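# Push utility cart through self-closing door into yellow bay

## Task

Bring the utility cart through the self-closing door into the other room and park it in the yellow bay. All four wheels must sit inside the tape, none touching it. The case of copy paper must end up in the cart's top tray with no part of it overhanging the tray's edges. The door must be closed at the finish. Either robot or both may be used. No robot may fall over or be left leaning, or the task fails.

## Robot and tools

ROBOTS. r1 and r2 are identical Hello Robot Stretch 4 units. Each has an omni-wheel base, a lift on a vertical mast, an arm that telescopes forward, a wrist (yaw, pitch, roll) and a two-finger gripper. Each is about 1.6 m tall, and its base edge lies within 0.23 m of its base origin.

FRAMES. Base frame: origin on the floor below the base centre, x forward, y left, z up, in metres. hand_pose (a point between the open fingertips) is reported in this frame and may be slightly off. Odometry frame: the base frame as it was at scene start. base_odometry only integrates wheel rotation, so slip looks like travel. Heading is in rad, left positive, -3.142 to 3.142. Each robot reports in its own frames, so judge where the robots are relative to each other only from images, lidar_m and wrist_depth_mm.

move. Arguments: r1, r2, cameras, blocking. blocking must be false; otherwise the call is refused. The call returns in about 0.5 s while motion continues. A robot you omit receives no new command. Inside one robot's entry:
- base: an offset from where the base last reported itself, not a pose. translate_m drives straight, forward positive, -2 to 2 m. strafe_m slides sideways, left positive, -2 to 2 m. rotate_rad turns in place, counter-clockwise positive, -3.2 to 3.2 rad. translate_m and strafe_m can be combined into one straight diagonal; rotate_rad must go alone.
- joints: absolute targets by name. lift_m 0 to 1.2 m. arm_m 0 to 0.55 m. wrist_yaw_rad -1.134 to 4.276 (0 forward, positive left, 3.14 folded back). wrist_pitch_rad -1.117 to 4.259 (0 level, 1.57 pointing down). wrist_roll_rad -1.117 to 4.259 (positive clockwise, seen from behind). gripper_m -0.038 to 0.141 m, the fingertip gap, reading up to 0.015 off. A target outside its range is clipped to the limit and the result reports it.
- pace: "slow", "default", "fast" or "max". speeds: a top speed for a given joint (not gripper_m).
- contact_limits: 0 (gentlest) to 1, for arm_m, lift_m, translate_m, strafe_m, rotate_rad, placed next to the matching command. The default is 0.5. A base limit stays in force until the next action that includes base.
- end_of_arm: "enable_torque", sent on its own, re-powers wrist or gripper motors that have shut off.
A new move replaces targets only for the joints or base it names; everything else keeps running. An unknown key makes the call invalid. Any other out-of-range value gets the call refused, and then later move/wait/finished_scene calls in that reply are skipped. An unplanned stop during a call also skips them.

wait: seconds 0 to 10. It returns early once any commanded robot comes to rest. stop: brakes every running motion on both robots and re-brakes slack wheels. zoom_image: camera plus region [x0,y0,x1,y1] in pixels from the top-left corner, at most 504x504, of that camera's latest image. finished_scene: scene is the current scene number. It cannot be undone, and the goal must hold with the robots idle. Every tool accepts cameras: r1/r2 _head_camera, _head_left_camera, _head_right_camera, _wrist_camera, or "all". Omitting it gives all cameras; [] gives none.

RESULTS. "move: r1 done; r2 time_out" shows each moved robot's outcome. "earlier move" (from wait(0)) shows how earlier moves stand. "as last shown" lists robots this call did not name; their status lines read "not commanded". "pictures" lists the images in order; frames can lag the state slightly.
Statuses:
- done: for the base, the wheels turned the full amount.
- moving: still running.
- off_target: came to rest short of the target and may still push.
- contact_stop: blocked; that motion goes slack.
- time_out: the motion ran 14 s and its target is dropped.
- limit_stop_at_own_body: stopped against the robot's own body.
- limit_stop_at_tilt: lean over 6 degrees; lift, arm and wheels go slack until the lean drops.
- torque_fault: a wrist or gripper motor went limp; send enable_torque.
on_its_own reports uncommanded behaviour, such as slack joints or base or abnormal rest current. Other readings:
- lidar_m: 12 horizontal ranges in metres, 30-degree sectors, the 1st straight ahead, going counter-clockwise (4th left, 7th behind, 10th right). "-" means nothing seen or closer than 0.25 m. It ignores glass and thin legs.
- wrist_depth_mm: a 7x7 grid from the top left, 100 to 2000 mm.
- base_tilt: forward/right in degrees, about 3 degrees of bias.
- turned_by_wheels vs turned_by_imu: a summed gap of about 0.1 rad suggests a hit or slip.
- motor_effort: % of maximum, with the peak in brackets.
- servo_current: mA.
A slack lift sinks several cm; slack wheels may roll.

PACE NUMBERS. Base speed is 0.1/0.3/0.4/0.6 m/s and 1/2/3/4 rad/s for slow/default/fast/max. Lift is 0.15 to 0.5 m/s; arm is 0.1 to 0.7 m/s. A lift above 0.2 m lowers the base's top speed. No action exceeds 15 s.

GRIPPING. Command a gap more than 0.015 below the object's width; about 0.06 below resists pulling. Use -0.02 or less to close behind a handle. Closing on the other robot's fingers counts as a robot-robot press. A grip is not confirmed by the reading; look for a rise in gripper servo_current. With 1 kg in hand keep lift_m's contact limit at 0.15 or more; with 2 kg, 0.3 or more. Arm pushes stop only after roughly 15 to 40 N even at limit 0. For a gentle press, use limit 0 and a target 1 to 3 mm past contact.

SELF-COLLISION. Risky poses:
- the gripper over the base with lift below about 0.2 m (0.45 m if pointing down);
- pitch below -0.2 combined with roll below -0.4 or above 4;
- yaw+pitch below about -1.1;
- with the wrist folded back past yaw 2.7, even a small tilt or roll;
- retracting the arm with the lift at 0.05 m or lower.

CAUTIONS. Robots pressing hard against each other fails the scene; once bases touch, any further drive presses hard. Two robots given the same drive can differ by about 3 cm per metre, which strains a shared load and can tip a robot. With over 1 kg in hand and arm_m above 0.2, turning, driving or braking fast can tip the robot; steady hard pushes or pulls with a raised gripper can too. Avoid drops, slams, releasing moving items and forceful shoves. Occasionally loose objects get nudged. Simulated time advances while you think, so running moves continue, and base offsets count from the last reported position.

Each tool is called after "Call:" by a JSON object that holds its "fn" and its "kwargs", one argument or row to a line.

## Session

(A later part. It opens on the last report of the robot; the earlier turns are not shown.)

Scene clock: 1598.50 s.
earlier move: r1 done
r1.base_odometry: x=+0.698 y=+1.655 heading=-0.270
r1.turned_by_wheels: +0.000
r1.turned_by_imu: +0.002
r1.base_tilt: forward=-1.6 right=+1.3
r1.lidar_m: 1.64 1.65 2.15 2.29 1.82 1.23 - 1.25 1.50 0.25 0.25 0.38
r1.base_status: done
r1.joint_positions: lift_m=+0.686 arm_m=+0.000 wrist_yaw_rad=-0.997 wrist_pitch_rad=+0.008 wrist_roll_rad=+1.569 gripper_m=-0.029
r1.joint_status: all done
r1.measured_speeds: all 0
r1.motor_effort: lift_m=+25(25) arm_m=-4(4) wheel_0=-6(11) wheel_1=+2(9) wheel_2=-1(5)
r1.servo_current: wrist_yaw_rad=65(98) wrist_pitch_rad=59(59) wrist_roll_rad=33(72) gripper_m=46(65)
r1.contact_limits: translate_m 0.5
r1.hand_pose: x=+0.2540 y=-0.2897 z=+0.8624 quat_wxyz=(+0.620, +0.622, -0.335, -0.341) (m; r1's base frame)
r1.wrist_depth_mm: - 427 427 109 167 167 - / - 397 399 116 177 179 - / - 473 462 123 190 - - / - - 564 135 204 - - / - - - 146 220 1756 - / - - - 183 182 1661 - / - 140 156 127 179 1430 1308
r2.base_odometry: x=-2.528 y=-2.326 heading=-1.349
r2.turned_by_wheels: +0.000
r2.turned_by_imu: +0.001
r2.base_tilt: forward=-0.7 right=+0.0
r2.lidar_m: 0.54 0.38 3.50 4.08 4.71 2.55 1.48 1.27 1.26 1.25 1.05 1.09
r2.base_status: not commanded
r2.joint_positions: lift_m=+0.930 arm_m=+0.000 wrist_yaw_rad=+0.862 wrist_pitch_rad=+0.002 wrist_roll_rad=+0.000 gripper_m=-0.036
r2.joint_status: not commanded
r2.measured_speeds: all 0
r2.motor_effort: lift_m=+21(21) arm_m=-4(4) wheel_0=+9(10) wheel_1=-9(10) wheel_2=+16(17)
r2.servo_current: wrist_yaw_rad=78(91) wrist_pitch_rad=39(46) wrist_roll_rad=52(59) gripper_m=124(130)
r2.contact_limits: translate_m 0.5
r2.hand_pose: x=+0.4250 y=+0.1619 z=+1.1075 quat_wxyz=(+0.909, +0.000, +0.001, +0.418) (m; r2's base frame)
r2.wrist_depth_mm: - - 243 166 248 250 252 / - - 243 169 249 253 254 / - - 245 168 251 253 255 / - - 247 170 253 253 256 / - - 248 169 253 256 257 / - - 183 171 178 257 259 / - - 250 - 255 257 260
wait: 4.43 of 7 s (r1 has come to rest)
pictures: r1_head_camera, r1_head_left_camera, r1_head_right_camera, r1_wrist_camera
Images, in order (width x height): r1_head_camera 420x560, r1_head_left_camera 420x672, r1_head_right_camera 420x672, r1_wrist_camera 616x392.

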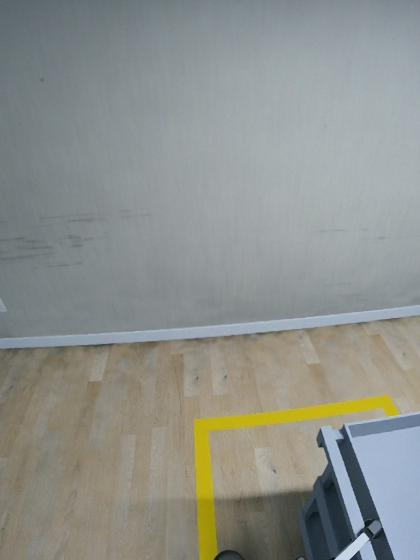

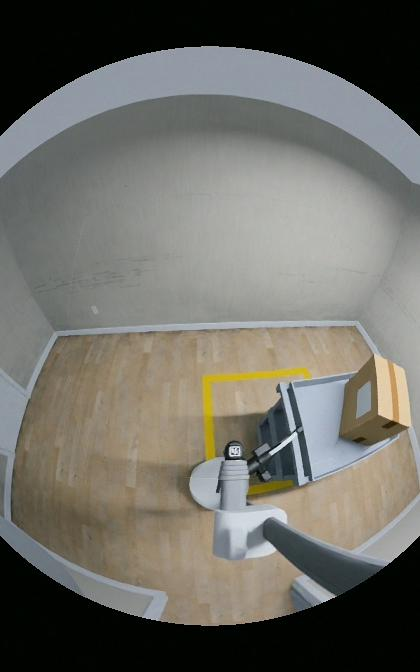

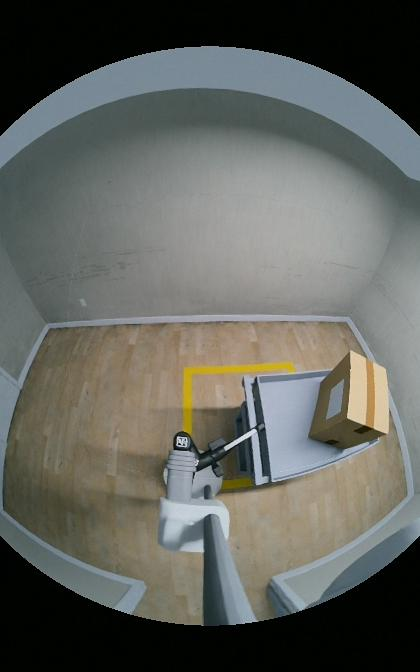

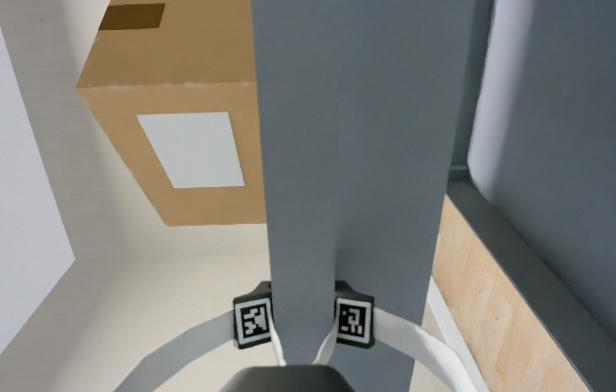

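Call:
{"fn": "move", "kwargs": {
  "blocking": false,
  "cameras": [],
  "r1": {"base":{"translate_m":0.115,"strafe_m":0.2},"pace":"slow","contact_limits":{"translate_m":0.5}}
}}

Call:
{"fn": "wait", "kwargs": {
  "seconds": 7,
  "cameras": ["r1_head_left_camera"]
}}

Call:
{"fn": "move", "kwargs": {
  "blocking": false,
  "cameras": [],
  "r1": {"base":{"rotate_rad":-0.9},"joints":{"wrist_yaw_rad":-0.1},"speeds":{"wrist_yaw_rad":0.45},"pace":"slow","contact_limits":{"rotate_rad":0.5}}
}}

Call:
{"fn": "wait", "kwargs": {
  "seconds": 7,
  "cameras": ["r1_head_camera","r1_head_left_camera","r1_head_right_camera","r1_wrist_camera"]
}}

Scene clock: 1616.63 s.
move: r1 moving
r1.base_odometry: x=+0.707 y=+1.663 heading=-0.270
r1.turned_by_wheels: +0.000
r1.turned_by_imu: -0.001
r1.base_tilt: forward=-1.6 right=+1.2
r1.lidar_m: 1.62 1.67 2.12 2.26 1.83 1.23 1.31 1.26 1.52 0.25 0.25 0.39
r1.base_status: translate_m moving; strafe_m moving
r1.joint_positions: lift_m=+0.686 arm_m=+0.000 wrist_yaw_rad=-0.998 wrist_pitch_rad=+0.008 wrist_roll_rad=+1.569 gripper_m=-0.029
r1.joint_status: not commanded
r1.measured_speeds: translate_m=+0.023 strafe_m=+0.042 rotate_rad=-0.002 lift_m=+0.000 arm_m=+0.000 wrist_yaw_rad=-0.015 wrist_pitch_rad=+0.000 wrist_roll_rad=+0.000
r1.motor_effort: lift_m=+25(25) arm_m=-4(4) wheel_0=-6(9) wheel_1=+6(9) wheel_2=-3(3)
r1.servo_current: wrist_yaw_rad=65(65) wrist_pitch_rad=59(59) wrist_roll_rad=46(52) gripper_m=52(59)
r1.contact_limits: translate_m 0.5
r1.hand_pose: x=+0.2538 y=-0.2897 z=+0.8624 quat_wxyz=(+0.620, +0.622, -0.335, -0.341) (m; r1's base frame)
r1.wrist_depth_mm: - 439 436 109 167 168 - / - 397 399 118 178 179 - / - 455 462 127 190 - - / - - 564 136 204 - - / - - - 147 221 1808 - / - - - 185 183 1618 - / - - 163 135 179 1464 1308
r2: as last shown
r2.turned_by_imu: +0.000
r2.base_tilt: forward=-0.6 right=+0.0
r2.lidar_m: 0.55 0.37 3.49 4.08 4.74 2.56 1.47 1.22 1.25 1.26 1.09 1.09
r2.motor_effort: lift_m=+20(21) arm_m=-4(4) wheel_0=+9(9) wheel_1=-9(10) wheel_2=+16(16)
r2.servo_current: wrist_yaw_rad=78(85) wrist_pitch_rad=39(46) wrist_roll_rad=52(52) gripper_m=124(130)
r2.contact_limits: translate_m 0.5
r2.wrist_depth_mm: - - 243 166 248 251 252 / - - 243 169 249 251 254 / - - 245 168 251 254 256 / - - 248 171 251 255 256 / - - 248 170 253 256 258 / - - 183 171 178 257 259 / - - 250 - 256 258 262
pictures: none
No camera images: "cameras" was empty.

Scene clock: 1619.73 s.
earlier move: r1 done
r1.base_odometry: x=+0.862 y=+1.816 heading=-0.271
r1.turned_by_wheels: +0.000
r1.turned_by_imu: +0.000
r1.base_tilt: forward=-1.6 right=+1.3
r1.lidar_m: 1.50 1.54 1.97 2.11 2.02 1.35 1.27 1.46 0.77 0.25 0.25 0.42
r1.base_status: done
r1.joint_positions: lift_m=+0.686 arm_m=+0.000 wrist_yaw_rad=-1.003 wrist_pitch_rad=+0.008 wrist_roll_rad=+1.569 gripper_m=-0.029
r1.joint_status: not commanded
r1.measured_speeds: all 0
r1.motor_effort: lift_m=+25(25) arm_m=+1(4) wheel_0=-7(11) wheel_1=+1(9) wheel_2=-6(9)
r1.servo_current: wrist_yaw_rad=33(72) wrist_pitch_rad=59(59) wrist_roll_rad=65(65) gripper_m=59(65)
r1.contact_limits: translate_m 0.5
r1.hand_pose: x=+0.2522 y=-0.2902 z=+0.8624 quat_wxyz=(+0.619, +0.621, -0.337, -0.343) (m; r1's base frame)
r1.wrist_depth_mm: - 389 377 - - - - / - 539 512 - - 128 - / - - - - - 149 - / - - - - - 183 - / - - - - 215 1618 - / - - 187 111 176 1618 427 / - 134 157 127 158 382 1160
r2.base_odometry: x=-2.528 y=-2.326 heading=-1.349
r2.turned_by_wheels: +0.000
r2.turned_by_imu: +0.000
r2.base_tilt: forward=-0.6 right=+0.0
r2.lidar_m: 0.51 0.40 3.49 4.05 4.71 2.59 1.47 1.25 1.25 1.26 1.06 1.08
r2.base_status: not commanded
r2.joint_positions: lift_m=+0.930 arm_m=+0.000 wrist_yaw_rad=+0.862 wrist_pitch_rad=+0.002 wrist_roll_rad=+0.000 gripper_m=-0.036
r2.joint_status: not commanded
r2.measured_speeds: all 0
r2.motor_effort: lift_m=+21(21) arm_m=-4(4) wheel_0=+9(10) wheel_1=-9(10) wheel_2=+16(17)
r2.servo_current: wrist_yaw_rad=78(91) wrist_pitch_rad=46(46) wrist_roll_rad=46(65) gripper_m=124(130)
r2.contact_limits: translate_m 0.5
r2.hand_pose: x=+0.4250 y=+0.1619 z=+1.1075 quat_wxyz=(+0.909, +0.000, +0.001, +0.418) (m; r2's base frame)
r2.wrist_depth_mm: - - 243 165 247 249 253 / - - 243 169 248 252 254 / - - 245 167 249 253 255 / - - 247 170 252 255 257 / - - 248 169 254 255 259 / - - 183 171 177 258 260 / - - 251 - 256 258 262
wait: 3.10 of 7 s (r1 has come to rest)
pictures: r1_head_left_camera
Images, in order (width x height): r1_head_left_camera 420x672.

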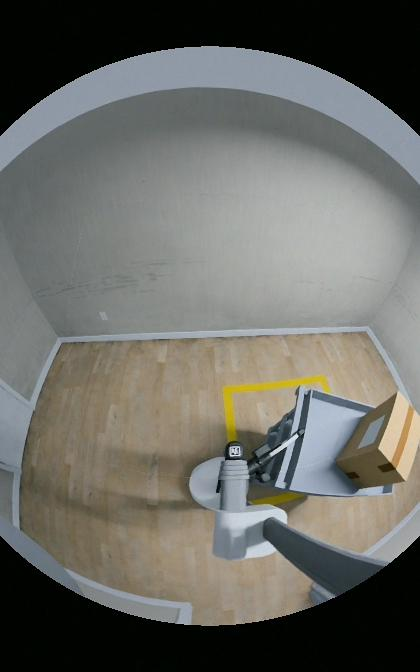

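Scene clock: 1620.23 s.
move: r1 moving
r1.base_odometry: x=+0.862 y=+1.817 heading=-0.395
r1.turned_by_wheels: -0.124
r1.turned_by_imu: -0.125
r1.base_tilt: forward=-1.6 right=+1.2
r1.lidar_m: 1.50 1.53 1.78 2.11 2.11 1.44 1.29 1.48 1.54 0.25 0.25 0.40
r1.base_status: rotate_rad moving
r1.joint_positions: lift_m=+0.686 arm_m=+0.000 wrist_yaw_rad=-0.817 wrist_pitch_rad=+0.008 wrist_roll_rad=+1.569 gripper_m=-0.029
r1.joint_status: wrist_yaw_rad moving
r1.measured_speeds: translate_m=+0.000 strafe_m=+0.001 rotate_rad=-0.473 lift_m=+0.000 arm_m=+0.000 wrist_yaw_rad=+0.548 wrist_pitch_rad=+0.000 wrist_roll_rad=+0.000
r1.motor_effort: lift_m=+25(25) arm_m=+2(2) wheel_0=+8(8) wheel_1=+5(5) wheel_2=+5(5)
r1.servo_current: wrist_yaw_rad=59(247) wrist_pitch_rad=52(59) wrist_roll_rad=59(65) gripper_m=52(59)
r1.contact_limits: rotate_rad 0.5
r1.hand_pose: x=+0.3046 y=-0.2701 z=+0.8624 quat_wxyz=(+0.649, +0.649, -0.278, -0.284) (m; r1's base frame)
r1.wrist_depth_mm: - 424 - - - - - / - - - - - - - / - - - - - - - / - - - - - - - / - - - - - - 1308 / - - - - - 397 410 / - 135 158 108 - - 1205
r2: as last shown
r2.lidar_m: 0.51 0.40 3.48 4.06 4.72 2.59 1.45 1.24 1.26 1.27 1.09 1.08
r2.motor_effort: lift_m=+21(21) arm_m=-4(4) wheel_0=+9(9) wheel_1=-9(9) wheel_2=+16(17)
r2.servo_current: wrist_yaw_rad=72(91) wrist_pitch_rad=46(46) wrist_roll_rad=52(52) gripper_m=124(130)
r2.contact_limits: translate_m 0.5
r2.wrist_depth_mm: - - 243 166 248 250 253 / - - 245 170 249 252 254 / - - 245 167 250 252 254 / - - 246 171 252 255 256 / - - 249 170 254 256 257 / - - 183 171 178 256 259 / - - 250 - 256 257 260
pictures: none
No camera images: "cameras" was empty.

Scene clock: 1622.33 s.
earlier move: r1 done
r1.base_odometry: x=+0.862 y=+1.816 heading=-1.171
r1.turned_by_wheels: -0.776
r1.turned_by_imu: -0.779
r1.base_tilt: forward=-1.6 right=+1.3
r1.lidar_m: 0.46 1.57 1.51 1.60 2.17 2.09 1.74 1.30 1.39 1.48 0.33 0.31
r1.base_status: done
r1.joint_positions: lift_m=+0.686 arm_m=+0.000 wrist_yaw_rad=-0.107 wrist_pitch_rad=+0.008 wrist_roll_rad=+1.569 gripper_m=-0.029
r1.joint_status: all done
r1.measured_speeds: all 0
r1.motor_effort: lift_m=+25(25) arm_m=+4(4) wheel_0=-3(16) wheel_1=+1(8) wheel_2=-4(12)
r1.servo_current: wrist_yaw_rad=59(267) wrist_pitch_rad=52(59) wrist_roll_rad=52(65) gripper_m=52(59)
r1.contact_limits: rotate_rad 0.5
r1.hand_pose: x=+0.4483 y=-0.1178 z=+0.8624 quat_wxyz=(+0.707, +0.705, -0.035, -0.041) (m; r1's base frame)
r1.wrist_depth_mm: - 364 366 - - 118 - / - 480 484 - - 131 - / - - - - - 150 - / - - - - 176 530 - / - - - - 214 1576 500 / - - 187 119 178 1618 1308 / - 143 158 - 175 387 1098
r2.base_odometry: x=-2.528 y=-2.326 heading=-1.349
r2.turned_by_wheels: +0.000
r2.turned_by_imu: +0.000
r2.base_tilt: forward=-0.6 right=+0.0
r2.lidar_m: 0.53 0.38 3.48 4.08 4.73 2.56 1.48 1.26 1.26 1.28 1.09 1.09
r2.base_status: not commanded
r2.joint_positions: lift_m=+0.930 arm_m=+0.000 wrist_yaw_rad=+0.862 wrist_pitch_rad=+0.002 wrist_roll_rad=+0.000 gripper_m=-0.036
r2.joint_status: not commanded
r2.measured_speeds: all 0
r2.motor_effort: lift_m=+21(21) arm_m=-4(4) wheel_0=+9(10) wheel_1=-9(10) wheel_2=+16(17)
r2.servo_current: wrist_yaw_rad=72(91) wrist_pitch_rad=39(46) wrist_roll_rad=46(59) gripper_m=124(130)
r2.contact_limits: translate_m 0.5
r2.hand_pose: x=+0.4250 y=+0.1619 z=+1.1075 quat_wxyz=(+0.909, +0.000, +0.001, +0.418) (m; r2's base frame)
r2.wrist_depth_mm: - - 243 165 247 249 253 / - - 243 170 249 252 253 / - - 244 168 250 254 256 / - - 247 171 251 253 256 / - - 248 169 253 256 257 / - - 183 171 178 256 259 / - - 250 - 256 258 260
wait: 2.10 of 7 s (r1 has come to rest)
pictures: r1_head_camera, r1_head_left_camera, r1_head_right_camera, r1_wrist_camera
Images, in order (width x height): r1_head_camera 420x560, r1_head_left_camera 420x672, r1_head_right_camera 420x672, r1_wrist_camera 616x392.

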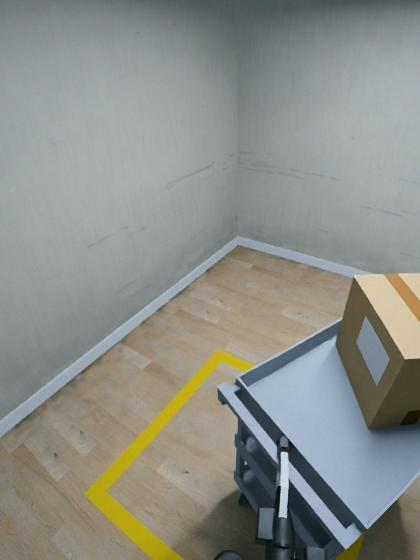

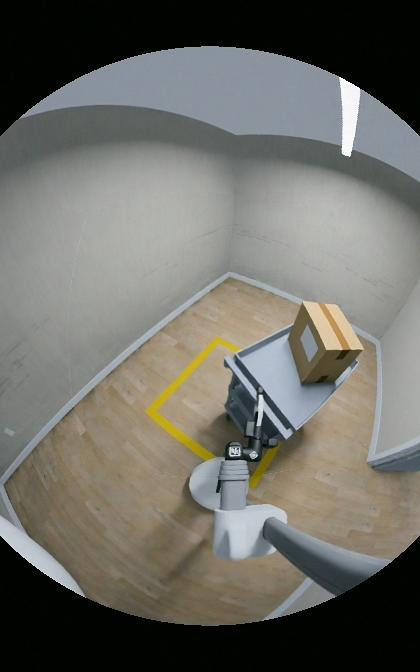

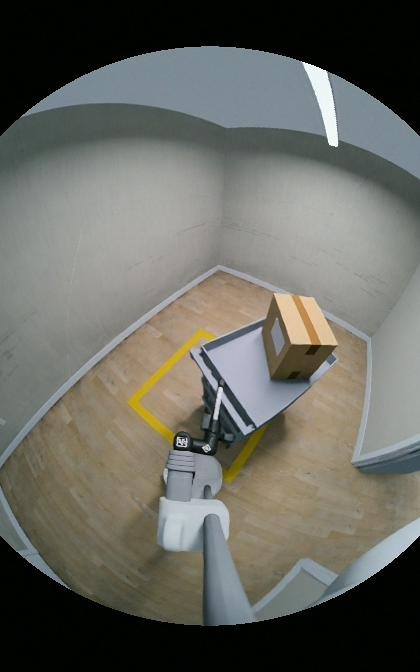

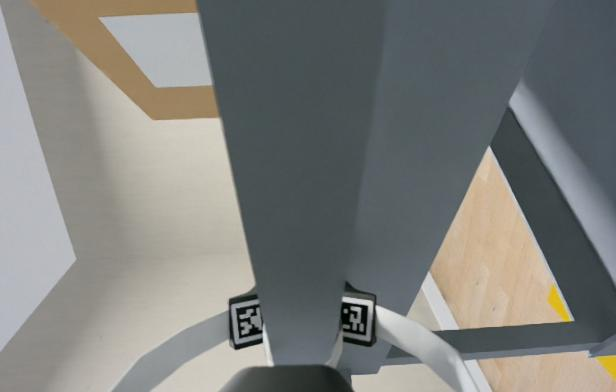

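Call:
{"fn": "move", "kwargs": {
  "blocking": false,
  "cameras": [],
  "r1": {"base":{"rotate_rad":-0.6},"joints":{"wrist_yaw_rad":0.5},"speeds":{"wrist_yaw_rad":0.42},"pace":"slow","contact_limits":{"rotate_rad":0.5}}
}}

Call:
{"fn": "wait", "kwargs": {
  "seconds": 7,
  "cameras": ["r1_head_camera"]
}}

Call:
{"fn": "move", "kwargs": {
  "blocking": false,
  "cameras": [],
  "r1": {"base":{"translate_m":0.1035,"strafe_m":0.443},"joints":{"wrist_yaw_rad":-0.1},"speeds":{"wrist_yaw_rad":0.12},"pace":"slow","contact_limits":{"translate_m":0.5}}
}}

Call:
{"fn": "wait", "kwargs": {
  "seconds": 7,
  "cameras": ["r1_head_camera","r1_head_left_camera","r1_head_right_camera","r1_wrist_camera"]
}}

Scene clock: 1645.07 s.
move: r1 moving
r1.base_odometry: x=+0.862 y=+1.817 heading=-1.296
r1.turned_by_wheels: -0.125
r1.turned_by_imu: -0.125
r1.base_tilt: forward=-1.6 right=+1.2
r1.lidar_m: 0.43 1.61 1.50 1.55 2.03 2.10 1.97 1.34 1.28 1.47 0.66 0.33
r1.base_status: rotate_rad moving
r1.joint_positions: lift_m=+0.686 arm_m=+0.000 wrist_yaw_rad=+0.074 wrist_pitch_rad=+0.008 wrist_roll_rad=+1.569 gripper_m=-0.029
r1.joint_status: wrist_yaw_rad moving
r1.measured_speeds: translate_m=+0.000 strafe_m=+0.001 rotate_rad=-0.478 lift_m=+0.000 arm_m=+0.000 wrist_yaw_rad=+0.469 wrist_pitch_rad=+0.000 wrist_roll_rad=+0.000
r1.motor_effort: lift_m=+25(25) arm_m=+4(4) wheel_0=+8(8) wheel_1=+4(7) wheel_2=+4(4)
r1.servo_current: wrist_yaw_rad=78(143) wrist_pitch_rad=59(59) wrist_roll_rad=52(59) gripper_m=52(59)
r1.contact_limits: rotate_rad 0.5
r1.hand_pose: x=+0.4649 y=-0.0659 z=+0.8624 quat_wxyz=(+0.707, +0.706, +0.029, +0.023) (m; r1's base frame)
r1.wrist_depth_mm: - 394 - - - - - / - 569 - - - - - / - - - - - - - / - - - - - 535 - / - - - - - 1661 1336 / - - - 114 172 1499 402 / - 136 159 - 158 402 1229
r2: as last shown
r2.base_tilt: forward=-0.6 right=-0.1
r2.lidar_m: 0.53 0.39 3.47 4.07 4.73 2.58 1.46 1.25 1.26 1.27 1.08 1.07
r2.motor_effort: lift_m=+21(21) arm_m=-3(4) wheel_0=+9(9) wheel_1=-9(9) wheel_2=+16(16)
r2.servo_current: wrist_yaw_rad=85(85) wrist_pitch_rad=39(46) wrist_roll_rad=46(59) gripper_m=124(124)
r2.contact_limits: translate_m 0.5
r2.wrist_depth_mm: - - 242 165 248 250 253 / - - 244 170 250 251 255 / - - 246 167 252 253 255 / - - 247 171 252 256 256 / - - 248 170 254 255 258 / - - 183 171 178 257 259 / - - 251 - 255 258 260
pictures: none
No camera images: "cameras" was empty.

Scene clock: 1646.57 s.
earlier move: r1 done
r1.base_odometry: x=+0.862 y=+1.817 heading=-1.771
r1.turned_by_wheels: -0.475
r1.turned_by_imu: -0.477
r1.base_tilt: forward=-1.6 right=+1.3
r1.lidar_m: 0.36 0.45 1.57 1.50 1.57 2.13 2.11 1.86 1.31 1.30 1.47 0.36
r1.base_status: done
r1.joint_positions: lift_m=+0.686 arm_m=+0.000 wrist_yaw_rad=+0.497 wrist_pitch_rad=+0.008 wrist_roll_rad=+1.569 gripper_m=-0.029
r1.joint_status: all done
r1.measured_speeds: all 0
r1.motor_effort: lift_m=+25(25) arm_m=+0(4) wheel_0=+0(17) wheel_1=+2(9) wheel_2=+0(8)
r1.servo_current: wrist_yaw_rad=26(221) wrist_pitch_rad=52(59) wrist_roll_rad=52(65) gripper_m=46(59)
r1.contact_limits: rotate_rad 0.5
r1.hand_pose: x=+0.4660 y=+0.0607 z=+0.8624 quat_wxyz=(+0.687, +0.684, +0.176, +0.171) (m; r1's base frame)
r1.wrist_depth_mm: - 359 353 - - 123 - / - 449 459 - - 135 - / - - - - 156 153 - / - - - - 180 535 - / - - - 109 213 1618 - / - - 188 121 180 1756 1308 / - - 165 128 319 382 389
r2.base_odometry: x=-2.528 y=-2.326 heading=-1.349
r2.turned_by_wheels: +0.000
r2.turned_by_imu: +0.000
r2.base_tilt: forward=-0.6 right=+0.0
r2.lidar_m: 0.53 0.41 3.50 4.10 4.73 2.60 1.47 1.25 1.26 1.26 1.09 1.09
r2.base_status: not commanded
r2.joint_positions: lift_m=+0.930 arm_m=+0.000 wrist_yaw_rad=+0.862 wrist_pitch_rad=+0.002 wrist_roll_rad=+0.000 gripper_m=-0.036
r2.joint_status: not commanded
r2.measured_speeds: all 0
r2.motor_effort: lift_m=+21(21) arm_m=-3(4) wheel_0=+9(9) wheel_1=-9(9) wheel_2=+16(16)
r2.servo_current: wrist_yaw_rad=78(91) wrist_pitch_rad=39(52) wrist_roll_rad=46(59) gripper_m=124(130)
r2.contact_limits: translate_m 0.5
r2.hand_pose: x=+0.4250 y=+0.1619 z=+1.1075 quat_wxyz=(+0.909, +0.000, +0.001, +0.418) (m; r2's base frame)
r2.wrist_depth_mm: - - 243 166 247 250 253 / - - 243 170 250 251 254 / - - 246 168 250 253 256 / - - 247 171 251 255 256 / - - 249 170 252 256 257 / - - 183 171 177 257 260 / - - 250 - 255 258 262
wait: 1.50 of 7 s (r1 has come to rest)
pictures: r1_head_camera
Images, in order (width x height): r1_head_camera 420x560.

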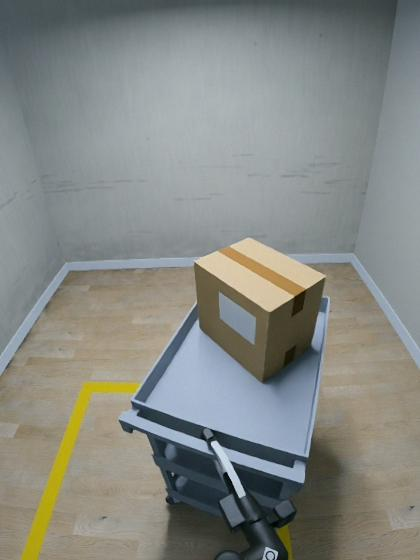

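Scene clock: 1647.07 s.
move: r1 moving
r1.base_odometry: x=+0.874 y=+1.811 heading=-1.771
r1.turned_by_wheels: +0.000
r1.turned_by_imu: +0.000
r1.base_tilt: forward=-1.6 right=+1.3
r1.lidar_m: 0.39 0.44 1.58 1.49 1.54 2.12 2.11 1.86 1.35 1.29 1.47 0.37
r1.base_status: translate_m moving; strafe_m moving
r1.joint_positions: lift_m=+0.686 arm_m=+0.000 wrist_yaw_rad=+0.450 wrist_pitch_rad=+0.008 wrist_roll_rad=+1.569 gripper_m=-0.029
r1.joint_status: wrist_yaw_rad moving
r1.measured_speeds: translate_m=+0.012 strafe_m=+0.049 rotate_rad=-0.001 lift_m=+0.000 arm_m=+0.000 wrist_yaw_rad=-0.120 wrist_pitch_rad=+0.000 wrist_roll_rad=+0.000
r1.motor_effort: lift_m=+25(25) arm_m=+3(3) wheel_0=-5(6) wheel_1=+7(7) wheel_2=-4(5)
r1.servo_current: wrist_yaw_rad=46(65) wrist_pitch_rad=52(59) wrist_roll_rad=52(59) gripper_m=52(59)
r1.contact_limits: translate_m 0.5
r1.hand_pose: x=+0.4686 y=+0.0468 z=+0.8624 quat_wxyz=(+0.691, +0.688, +0.160, +0.155) (m; r1's base frame)
r1.wrist_depth_mm: 368 345 347 - - 127 - / - 436 442 - 140 141 - / - - 603 - 158 159 - / - - - - 181 564 - / - - - 108 213 1618 - / - - - - 181 1661 1308 / - - 165 138 309 382 387
r2: as last shown
r2.lidar_m: 0.51 0.37 3.48 4.10 4.72 2.54 1.45 1.24 1.24 1.26 1.07 1.06
r2.servo_current: wrist_yaw_rad=85(85) wrist_pitch_rad=46(46) wrist_roll_rad=52(65) gripper_m=124(124)
r2.contact_limits: translate_m 0.5
r2.wrist_depth_mm: - - 242 166 249 251 253 / - - 244 169 248 252 253 / - - 246 167 251 253 255 / - - 246 171 250 254 256 / - - 249 169 252 255 259 / - - 183 171 177 257 259 / - - 250 - 256 258 260
pictures: none
No camera images: "cameras" was empty.

Scene clock: 1652.37 s.
earlier move: r1 done
r1.base_odometry: x=+1.275 y=+1.627 heading=-1.771
r1.turned_by_wheels: +0.000
r1.turned_by_imu: +0.000
r1.base_tilt: forward=-1.6 right=+1.2
r1.lidar_m: 0.44 1.56 1.11 1.06 1.12 1.54 2.22 2.34 1.80 1.75 0.35 0.33
r1.base_status: done
r1.joint_positions: lift_m=+0.686 arm_m=+0.000 wrist_yaw_rad=-0.097 wrist_pitch_rad=+0.008 wrist_roll_rad=+1.569 gripper_m=-0.029
r1.joint_status: all done
r1.measured_speeds: all 0
r1.motor_effort: lift_m=+25(25) arm_m=-3(4) wheel_0=-4(11) wheel_1=+1(9) wheel_2=-2(7)
r1.servo_current: wrist_yaw_rad=39(78) wrist_pitch_rad=59(59) wrist_roll_rad=52(78) gripper_m=52(59)
r1.contact_limits: translate_m 0.5
r1.hand_pose: x=+0.4494 y=-0.1150 z=+0.8624 quat_wxyz=(+0.707, +0.706, -0.032, -0.037) (m; r1's base frame)
r1.wrist_depth_mm: - 349 353 - 143 144 - / - 407 415 - 156 155 - / - - 535 - 171 168 - / - - - 111 192 585 - / - - - 121 216 1618 - / - - - - 180 1661 1281 / - - 178 152 287 373 430
r2.base_odometry: x=-2.528 y=-2.326 heading=-1.349
r2.turned_by_wheels: +0.000
r2.turned_by_imu: +0.001
r2.base_tilt: forward=-0.7 right=+0.0
r2.lidar_m: 0.52 0.38 3.49 4.08 4.73 2.59 1.48 1.25 1.26 1.24 1.06 1.04
r2.base_status: not commanded
r2.joint_positions: lift_m=+0.930 arm_m=+0.000 wrist_yaw_rad=+0.862 wrist_pitch_rad=+0.002 wrist_roll_rad=+0.000 gripper_m=-0.036
r2.joint_status: not commanded
r2.measured_speeds: all 0
r2.motor_effort: lift_m=+21(21) arm_m=-3(4) wheel_0=+9(10) wheel_1=-9(10) wheel_2=+16(17)
r2.servo_current: wrist_yaw_rad=85(91) wrist_pitch_rad=39(46) wrist_roll_rad=39(65) gripper_m=124(130)
r2.contact_limits: translate_m 0.5
r2.hand_pose: x=+0.4250 y=+0.1619 z=+1.1075 quat_wxyz=(+0.909, +0.000, +0.001, +0.418) (m; r2's base frame)
r2.wrist_depth_mm: - - 243 166 248 250 252 / - - 244 170 249 252 254 / - - 245 168 251 252 256 / - - 246 171 251 255 257 / - - 248 170 253 255 259 / - - 183 171 178 257 259 / - - 250 - 256 257 260
wait: 5.30 of 7 s (r1 has come to rest)
pictures: r1_head_camera, r1_head_left_camera, r1_head_right_camera, r1_wrist_camera
Images, in order (width x height): r1_head_camera 420x560, r1_head_left_camera 420x672, r1_head_right_camera 420x672, r1_wrist_camera 616x392.

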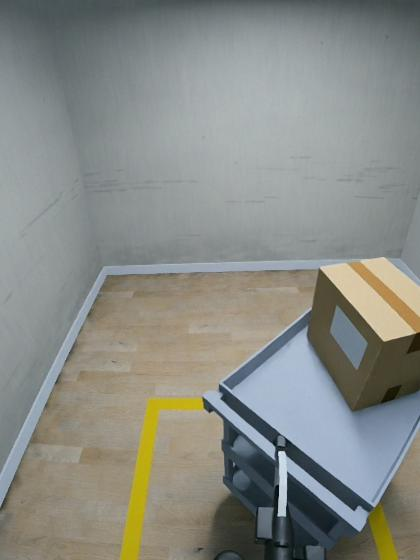

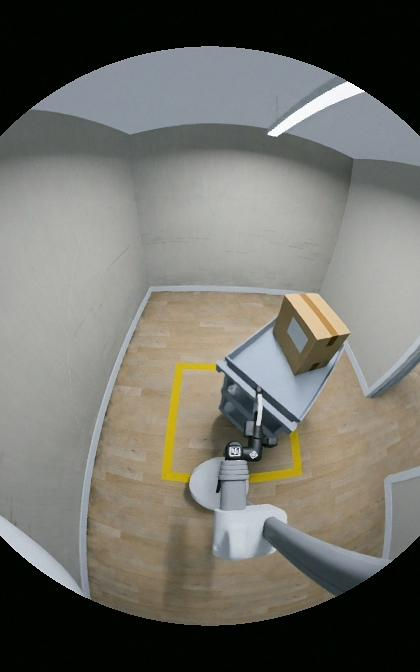

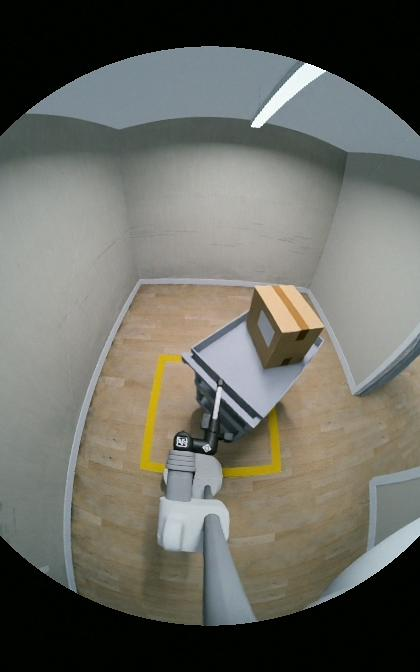

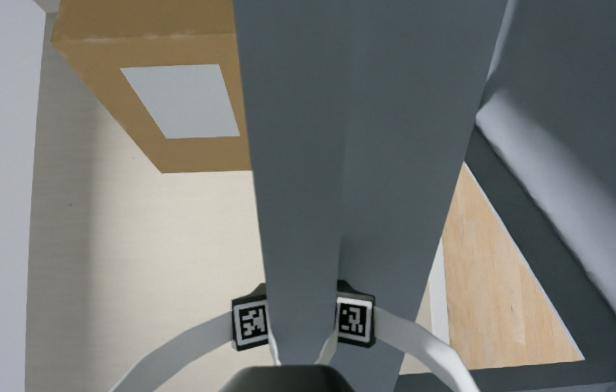

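Call:
{"fn": "move", "kwargs": {
  "blocking": false,
  "cameras": [],
  "r1": {"base":{"translate_m":0.245,"strafe_m":0.432},"joints":{"wrist_yaw_rad":-0.7},"speeds":{"wrist_yaw_rad":0.11},"pace":"slow","contact_limits":{"translate_m":0.5}}
}}

Call:
{"fn": "wait", "kwargs": {
  "seconds": 7,
  "cameras": ["r1_head_camera","r1_head_left_camera","r1_head_right_camera","r1_wrist_camera"]
}}

Scene clock: 1665.60 s.
move: r1 moving
r1.base_odometry: x=+1.285 y=+1.619 heading=-1.772
r1.turned_by_wheels: +0.000
r1.turned_by_imu: -0.001
r1.base_tilt: forward=-1.6 right=+1.3
r1.lidar_m: 0.45 1.55 1.11 1.05 1.10 1.52 2.22 2.32 1.82 1.75 0.35 0.31
r1.base_status: translate_m moving; strafe_m moving
r1.joint_positions: lift_m=+0.686 arm_m=+0.000 wrist_yaw_rad=-0.145 wrist_pitch_rad=+0.008 wrist_roll_rad=+1.569 gripper_m=-0.029
r1.joint_status: wrist_yaw_rad moving
r1.measured_speeds: translate_m=+0.025 strafe_m=+0.043 rotate_rad=-0.003 lift_m=+0.000 arm_m=+0.000 wrist_yaw_rad=-0.110 wrist_pitch_rad=+0.000 wrist_roll_rad=+0.000
r1.motor_effort: lift_m=+25(25) arm_m=-3(4) wheel_0=-7(8) wheel_1=+8(8) wheel_2=-3(4)
r1.servo_current: wrist_yaw_rad=46(78) wrist_pitch_rad=59(59) wrist_roll_rad=33(59) gripper_m=59(59)
r1.contact_limits: translate_m 0.5
r1.hand_pose: x=+0.4436 y=-0.1283 z=+0.8624 quat_wxyz=(+0.706, +0.705, -0.048, -0.054) (m; r1's base frame)
r1.wrist_depth_mm: - 362 362 - 147 146 - / - 399 407 - 158 159 - / - 564 512 104 175 172 - / - - - 115 193 603 - / - - - - 216 1661 - / - - - - 182 1661 1336 / - - 178 154 178 1430 1229
r2: as last shown
r2.turned_by_imu: +0.000
r2.base_tilt: forward=-0.6 right=+0.0
r2.lidar_m: 0.53 0.40 3.48 4.08 4.73 2.59 1.44 1.24 1.25 1.26 1.08 1.07
r2.motor_effort: lift_m=+21(21) arm_m=-4(4) wheel_0=+9(9) wheel_1=-9(9) wheel_2=+16(17)
r2.servo_current: wrist_yaw_rad=78(91) wrist_pitch_rad=46(46) wrist_roll_rad=46(59) gripper_m=124(124)
r2.contact_limits: translate_m 0.5
r2.wrist_depth_mm: - - 243 166 248 251 252 / - - 244 169 250 251 253 / - - 246 167 250 252 255 / - - 247 171 252 255 256 / - - 249 169 253 256 257 / - - 183 171 178 257 260 / - - 250 - 256 258 262
pictures: none
No camera images: "cameras" was empty.

Scene clock: 1671.33 s.
earlier move: r1 done
r1.base_odometry: x=+1.650 y=+1.301 heading=-1.772
r1.turned_by_wheels: +0.000
r1.turned_by_imu: +0.002
r1.base_tilt: forward=-1.6 right=+1.3
r1.lidar_m: 2.22 0.94 0.67 0.63 0.67 0.92 2.49 2.59 2.25 2.15 0.25 0.40
r1.base_status: done
r1.joint_positions: lift_m=+0.686 arm_m=+0.000 wrist_yaw_rad=-0.697 wrist_pitch_rad=+0.008 wrist_roll_rad=+1.569 gripper_m=-0.029
r1.joint_status: all done
r1.measured_speeds: all 0
r1.motor_effort: lift_m=+25(25) arm_m=-3(4) wheel_0=-4(9) wheel_1=+2(8) wheel_2=-2(6)
r1.servo_current: wrist_yaw_rad=46(85) wrist_pitch_rad=52(65) wrist_roll_rad=39(72) gripper_m=52(65)
r1.contact_limits: translate_m 0.5
r1.hand_pose: x=+0.3359 y=-0.2522 z=+0.8624 quat_wxyz=(+0.664, +0.665, -0.239, -0.244) (m; r1's base frame)
r1.wrist_depth_mm: 382 373 373 - 150 151 - / - 394 402 102 163 164 - / - 521 496 111 179 - - / - - - 121 197 - - / - - - - 220 1661 - / - - - 173 182 1618 1255 / - - 170 134 164 1464 1229
r2.base_odometry: x=-2.528 y=-2.326 heading=-1.349
r2.turned_by_wheels: +0.000
r2.turned_by_imu: +0.001
r2.base_tilt: forward=-0.7 right=+0.0
r2.lidar_m: 0.50 0.39 3.50 4.03 4.71 2.61 1.48 1.24 1.27 1.26 1.08 1.09
r2.base_status: not commanded
r2.joint_positions: lift_m=+0.930 arm_m=+0.000 wrist_yaw_rad=+0.862 wrist_pitch_rad=+0.002 wrist_roll_rad=+0.000 gripper_m=-0.036
r2.joint_status: not commanded
r2.measured_speeds: all 0
r2.motor_effort: lift_m=+20(21) arm_m=-4(4) wheel_0=+9(10) wheel_1=-9(9) wheel_2=+16(17)
r2.servo_current: wrist_yaw_rad=78(98) wrist_pitch_rad=39(52) wrist_roll_rad=65(65) gripper_m=130(130)
r2.contact_limits: translate_m 0.5
r2.hand_pose: x=+0.4250 y=+0.1619 z=+1.1075 quat_wxyz=(+0.909, +0.000, +0.001, +0.418) (m; r2's base frame)
r2.wrist_depth_mm: - - 242 165 248 251 253 / - - 243 169 248 251 253 / - - 245 168 250 252 254 / - - 247 171 252 254 257 / - - 248 169 253 255 257 / - - 183 171 177 257 259 / - - 250 - 257 258 260
wait: 5.73 of 7 s (r1 has come to rest)
pictures: r1_head_camera, r1_head_left_camera, r1_head_right_camera, r1_wrist_camera
Images, in order (width x height): r1_head_camera 420x560, r1_head_left_camera 420x672, r1_head_right_camera 420x672, r1_wrist_camera 616x392.

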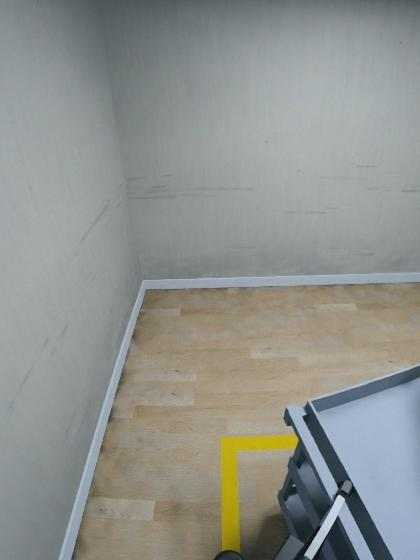

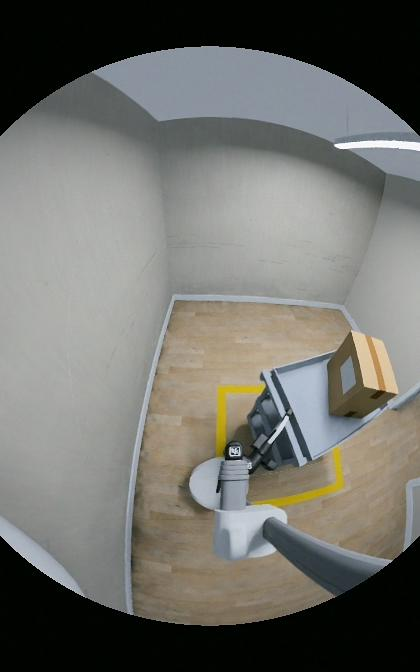

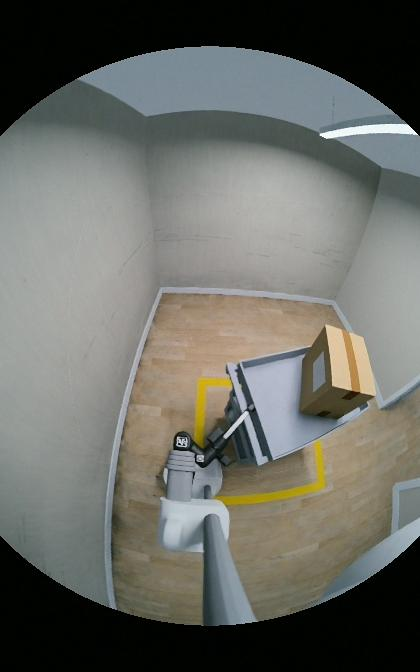

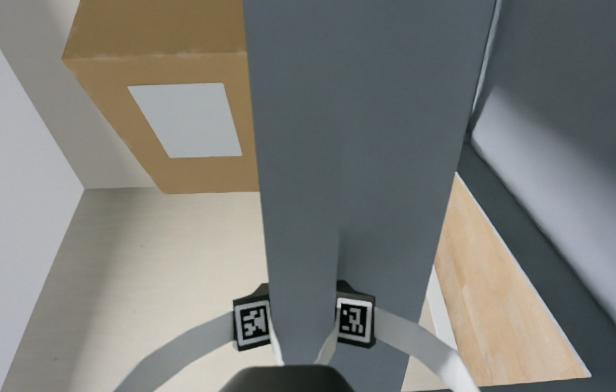

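Call:
{"fn": "zoom_image", "kwargs": {
  "camera": "r1_head_left_camera",
  "region": [180, 330, 420, 520]
}}

Call:
{"fn": "zoom_image", "kwargs": {
  "camera": "r1_head_right_camera",
  "region": [150, 330, 390, 520]
}}

Scaled by 2.100 from the camera's 420x672 image, which has a finer 600x960 frame.

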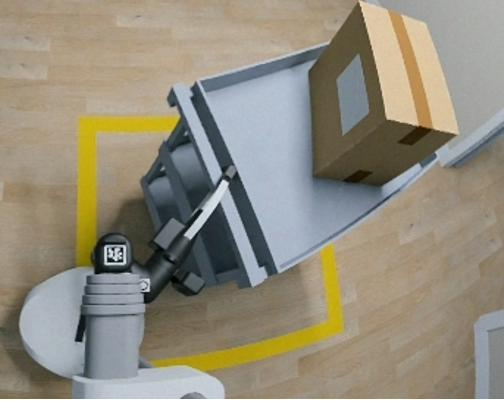

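Scaled by 2.100 from the camera's 420x672 image, which has a finer 600x960 frame.

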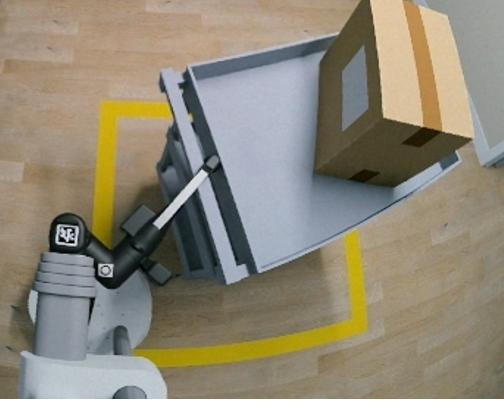

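Call:
{"fn": "move", "kwargs": {
  "blocking": false,
  "cameras": [],
  "r1": {"joints":{"gripper_m":0.1},"pace":"slow"}
}}

Call:
{"fn": "wait", "kwargs": {
  "seconds": 4,
  "cameras": ["r1_wrist_camera"]
}}

Call:
{"fn": "move", "kwargs": {
  "blocking": false,
  "cameras": [],
  "r1": {"base":{"translate_m":-0.19,"strafe_m":0.16},"pace":"slow","contact_limits":{"translate_m":0.3}}
}}

Call:
{"fn": "wait", "kwargs": {
  "seconds": 5,
  "cameras": ["r1_head_camera","r1_head_left_camera","r1_head_right_camera","r1_wrist_camera"]
}}

Scene clock: 1694.83 s.
move: r1 moving
r1.base_odometry: x=+1.650 y=+1.301 heading=-1.772
r1.turned_by_wheels: +0.000
r1.turned_by_imu: +0.000
r1.base_tilt: forward=-1.6 right=+1.3
r1.lidar_m: 2.22 0.96 0.68 0.62 0.66 0.93 2.48 2.60 2.24 2.17 0.26 0.37
r1.base_status: not commanded
r1.joint_positions: lift_m=+0.686 arm_m=+0.000 wrist_yaw_rad=-0.697 wrist_pitch_rad=+0.008 wrist_roll_rad=+1.569 gripper_m=-0.016
r1.joint_status: gripper_m moving
r1.measured_speeds: translate_m=+0.000 strafe_m=+0.000 rotate_rad=+0.001 lift_m=+0.000 arm_m=+0.000 wrist_yaw_rad=+0.000 wrist_pitch_rad=+0.000 wrist_roll_rad=+0.000
r1.motor_effort: lift_m=+25(25) arm_m=-3(4) wheel_0=-2(5) wheel_1=+2(2) wheel_2=-2(2)
r1.servo_current: wrist_yaw_rad=59(65) wrist_pitch_rad=52(59) wrist_roll_rad=46(65) gripper_m=46(72)
r1.contact_limits: translate_m 0.5
r1.hand_pose: x=+0.3359 y=-0.2522 z=+0.8624 quat_wxyz=(+0.664, +0.665, -0.239, -0.244) (m; r1's base frame)
r1.wrist_depth_mm: 382 379 377 - 151 153 - / - 394 399 104 165 165 - / - 521 496 112 180 181 - / - - - - 198 - - / - - - - 220 1661 - / - - - 183 235 1618 1308 / - - 170 138 162 1464 1255
r2: as last shown
r2.turned_by_imu: +0.000
r2.lidar_m: 0.52 0.40 3.48 4.07 4.72 2.56 1.47 1.24 1.24 1.27 1.08 1.09
r2.motor_effort: lift_m=+21(21) arm_m=-4(4) wheel_0=+9(9) wheel_1=-9(9) wheel_2=+16(16)
r2.servo_current: wrist_yaw_rad=78(85) wrist_pitch_rad=46(46) wrist_roll_rad=46(65) gripper_m=117(130)
r2.contact_limits: translate_m 0.5
r2.wrist_depth_mm: - - 243 166 248 250 253 / - - 244 169 249 251 254 / - - 246 168 251 252 254 / - - 246 171 252 255 256 / - - 248 170 253 255 257 / - - 183 170 178 258 259 / - - 251 - 256 258 260
pictures: none
No camera images: "cameras" was empty.

Scene clock: 1698.83 s.
earlier move: r1 done
r1.base_odometry: x=+1.650 y=+1.301 heading=-1.772
r1.turned_by_wheels: +0.000
r1.turned_by_imu: +0.000
r1.base_tilt: forward=-1.6 right=+1.2
r1.lidar_m: 2.22 0.95 0.66 0.63 0.65 0.92 2.48 2.59 2.23 2.17 0.27 0.38
r1.base_status: not commanded
r1.joint_positions: lift_m=+0.686 arm_m=+0.000 wrist_yaw_rad=-0.697 wrist_pitch_rad=+0.008 wrist_roll_rad=+1.569 gripper_m=+0.100
r1.joint_status: all done
r1.measured_speeds: all 0
r1.motor_effort: lift_m=+25(25) arm_m=-4(4) wheel_0=-2(5) wheel_1=+2(2) wheel_2=-2(2)
r1.servo_current: wrist_yaw_rad=46(65) wrist_pitch_rad=52(65) wrist_roll_rad=46(72) gripper_m=46(72)
r1.contact_limits: translate_m 0.5
r1.hand_pose: x=+0.3359 y=-0.2522 z=+0.8624 quat_wxyz=(+0.664, +0.665, -0.239, -0.244) (m; r1's base frame)
r1.wrist_depth_mm: - 387 387 - 153 156 - / - 394 404 107 168 169 - / - 512 500 - 183 - - / - - 640 - 202 - - / - - - 141 223 1756 - / - - - 187 236 1756 1308 / - - 160 145 159 1499 1229
r2.base_odometry: x=-2.528 y=-2.326 heading=-1.349
r2.turned_by_wheels: +0.000
r2.turned_by_imu: +0.001
r2.base_tilt: forward=-0.7 right=+0.0
r2.lidar_m: 0.52 0.39 3.48 4.08 4.72 2.56 1.47 1.25 1.24 1.26 1.09 1.09
r2.base_status: not commanded
r2.joint_positions: lift_m=+0.930 arm_m=+0.000 wrist_yaw_rad=+0.862 wrist_pitch_rad=+0.002 wrist_roll_rad=+0.000 gripper_m=-0.036
r2.joint_status: not commanded
r2.measured_speeds: all 0
r2.motor_effort: lift_m=+21(21) arm_m=-4(4) wheel_0=+9(9) wheel_1=-9(9) wheel_2=+17(17)
r2.servo_current: wrist_yaw_rad=72(91) wrist_pitch_rad=39(46) wrist_roll_rad=46(65) gripper_m=124(130)
r2.contact_limits: translate_m 0.5
r2.hand_pose: x=+0.4250 y=+0.1619 z=+1.1075 quat_wxyz=(+0.909, +0.000, +0.001, +0.418) (m; r2's base frame)
r2.wrist_depth_mm: - - 242 166 248 251 252 / - - 244 170 250 252 254 / - - 246 167 251 254 255 / - - 247 171 252 254 256 / - - 248 170 253 255 258 / - - 183 171 178 257 259 / - - 250 - 256 258 260
wait: 4.00 s; at rest by 3.97 s
pictures: r1_wrist_camera
Images, in order (width x height): r1_wrist_camera 616x392.

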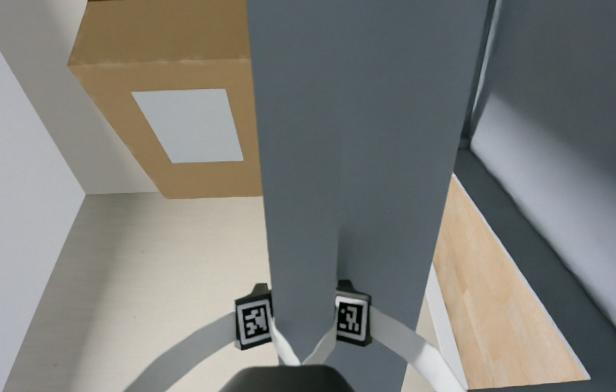

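Scene clock: 1699.33 s.
move: r1 moving
r1.base_odometry: x=+1.660 y=+1.309 heading=-1.772
r1.turned_by_wheels: +0.000
r1.turned_by_imu: +0.000
r1.base_tilt: forward=-1.6 right=+1.3
r1.lidar_m: 2.24 0.93 0.65 0.63 0.66 0.93 2.46 2.59 2.26 2.18 0.27 0.41
r1.base_status: translate_m moving; strafe_m moving
r1.joint_positions: lift_m=+0.687 arm_m=+0.000 wrist_yaw_rad=-0.697 wrist_pitch_rad=+0.003 wrist_roll_rad=+1.569 gripper_m=+0.100
r1.joint_status: not commanded
r1.measured_speeds: translate_m=-0.042 strafe_m=+0.033 rotate_rad=+0.002 lift_m=+0.000 arm_m=+0.000 wrist_yaw_rad=+0.000 wrist_pitch_rad=+0.000 wrist_roll_rad=+0.000
r1.motor_effort: lift_m=+23(25) arm_m=-2(4) wheel_0=-7(7) wheel_1=+1(5) wheel_2=+6(6)
r1.servo_current: wrist_yaw_rad=33(59) wrist_pitch_rad=46(65) wrist_roll_rad=39(72) gripper_m=39(46)
r1.contact_limits: translate_m 0.3
r1.hand_pose: x=+0.3358 y=-0.2522 z=+0.8640 quat_wxyz=(+0.665, +0.664, -0.240, -0.243) (m; r1's base frame)
r1.wrist_depth_mm: - 382 382 104 165 163 - / - 415 424 114 177 177 - / - - 525 122 193 - - / - - - 143 213 - - / - - - 157 233 1661 - / - - 213 177 193 1576 1308 / - - - 144 370 379 1182
r2: as last shown
r2.turned_by_imu: +0.000
r2.base_tilt: forward=-0.6 right=+0.0
r2.lidar_m: 0.52 0.38 3.51 4.08 4.71 2.59 1.46 1.25 1.27 1.26 1.10 1.10
r2.motor_effort: lift_m=+21(21) arm_m=-3(4) wheel_0=+9(10) wheel_1=-9(9) wheel_2=+16(16)
r2.servo_current: wrist_yaw_rad=85(85) wrist_pitch_rad=39(46) wrist_roll_rad=39(52) gripper_m=117(130)
r2.contact_limits: translate_m 0.5
r2.wrist_depth_mm: - - 243 166 248 250 252 / - - 244 170 248 253 254 / - - 246 167 250 253 255 / - - 248 171 252 254 257 / - - 248 170 253 256 257 / - - 183 171 178 257 260 / - - 251 - 257 258 262
pictures: none
No camera images: "cameras" was empty.

Scene clock: 1702.53 s.
earlier move: r1 done
r1.base_odometry: x=+1.844 y=+1.455 heading=-1.771
r1.turned_by_wheels: +0.000
r1.turned_by_imu: +0.001
r1.base_tilt: forward=-1.6 right=+1.2
r1.lidar_m: 2.05 0.71 0.50 0.47 0.49 0.71 1.91 2.37 2.41 2.35 0.51 0.56
r1.base_status: done
r1.joint_positions: lift_m=+0.687 arm_m=+0.000 wrist_yaw_rad=-0.697 wrist_pitch_rad=+0.003 wrist_roll_rad=+1.569 gripper_m=+0.100
r1.joint_status: not commanded
r1.measured_speeds: all 0
r1.motor_effort: lift_m=+23(25) arm_m=+4(4) wheel_0=-3(10) wheel_1=+3(6) wheel_2=+2(7)
r1.servo_current: wrist_yaw_rad=39(72) wrist_pitch_rad=39(65) wrist_roll_rad=39(72) gripper_m=39(52)
r1.contact_limits: translate_m 0.3
r1.hand_pose: x=+0.3358 y=-0.2522 z=+0.8640 quat_wxyz=(+0.665, +0.664, -0.240, -0.243) (m; r1's base frame)
r1.wrist_depth_mm: - - 676 647 353 357 - / - - 615 322 - - - / - - 707 647 1025 - - / - - - 842 - - - / - - - - - - 517 / - - 215 - 192 654 1138 / - - - 144 - 1863 1281
r2.base_odometry: x=-2.528 y=-2.326 heading=-1.349
r2.turned_by_wheels: +0.000
r2.turned_by_imu: +0.000
r2.base_tilt: forward=-0.7 right=+0.1
r2.lidar_m: 0.54 0.37 3.49 4.07 4.73 2.59 1.43 1.26 1.26 1.27 1.09 1.09
r2.base_status: not commanded
r2.joint_positions: lift_m=+0.930 arm_m=+0.000 wrist_yaw_rad=+0.862 wrist_pitch_rad=+0.002 wrist_roll_rad=+0.000 gripper_m=-0.036
r2.joint_status: not commanded
r2.measured_speeds: all 0
r2.motor_effort: lift_m=+21(21) arm_m=-4(4) wheel_0=+9(10) wheel_1=-9(9) wheel_2=+16(17)
r2.servo_current: wrist_yaw_rad=78(91) wrist_pitch_rad=46(46) wrist_roll_rad=52(65) gripper_m=117(130)
r2.contact_limits: translate_m 0.5
r2.hand_pose: x=+0.4250 y=+0.1619 z=+1.1075 quat_wxyz=(+0.909, +0.000, +0.001, +0.418) (m; r2's base frame)
r2.wrist_depth_mm: - - 243 166 247 250 252 / - - 245 169 249 252 254 / - - 245 167 249 253 256 / - - 247 171 251 254 256 / - - 249 169 254 256 259 / - - 183 171 178 256 259 / - - 250 - 256 259 262
wait: 3.20 of 5 s (r1 has come to rest)
pictures: r1_head_camera, r1_head_left_camera, r1_head_right_camera, r1_wrist_camera
Images, in order (width x height): r1_head_camera 420x560, r1_head_left_camera 420x672, r1_head_right_camera 420x672, r1_wrist_camera 616x392.

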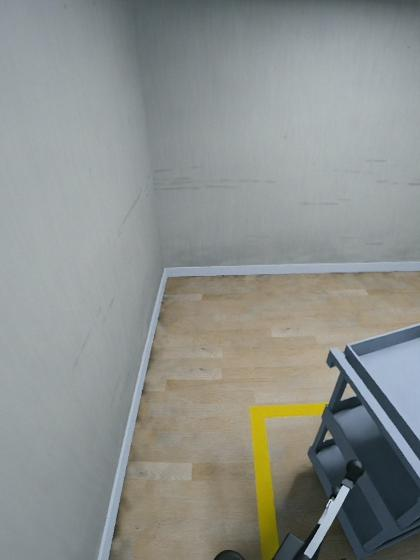

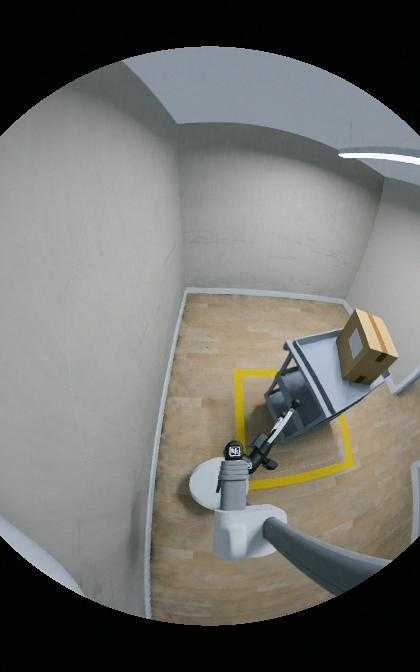

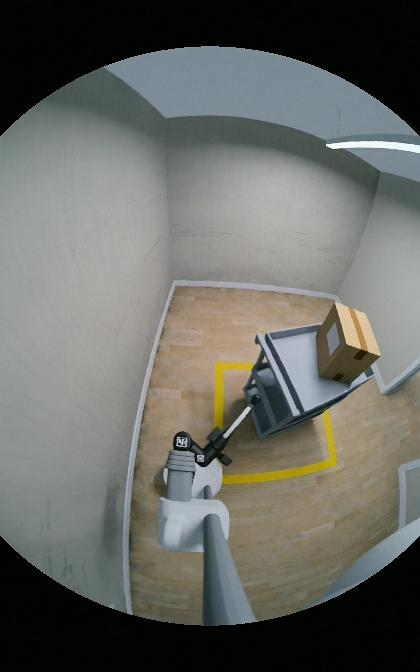

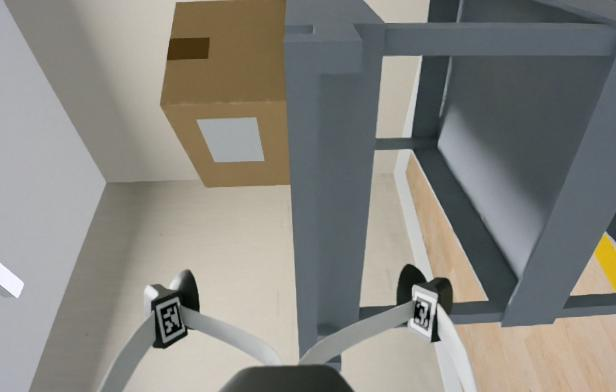

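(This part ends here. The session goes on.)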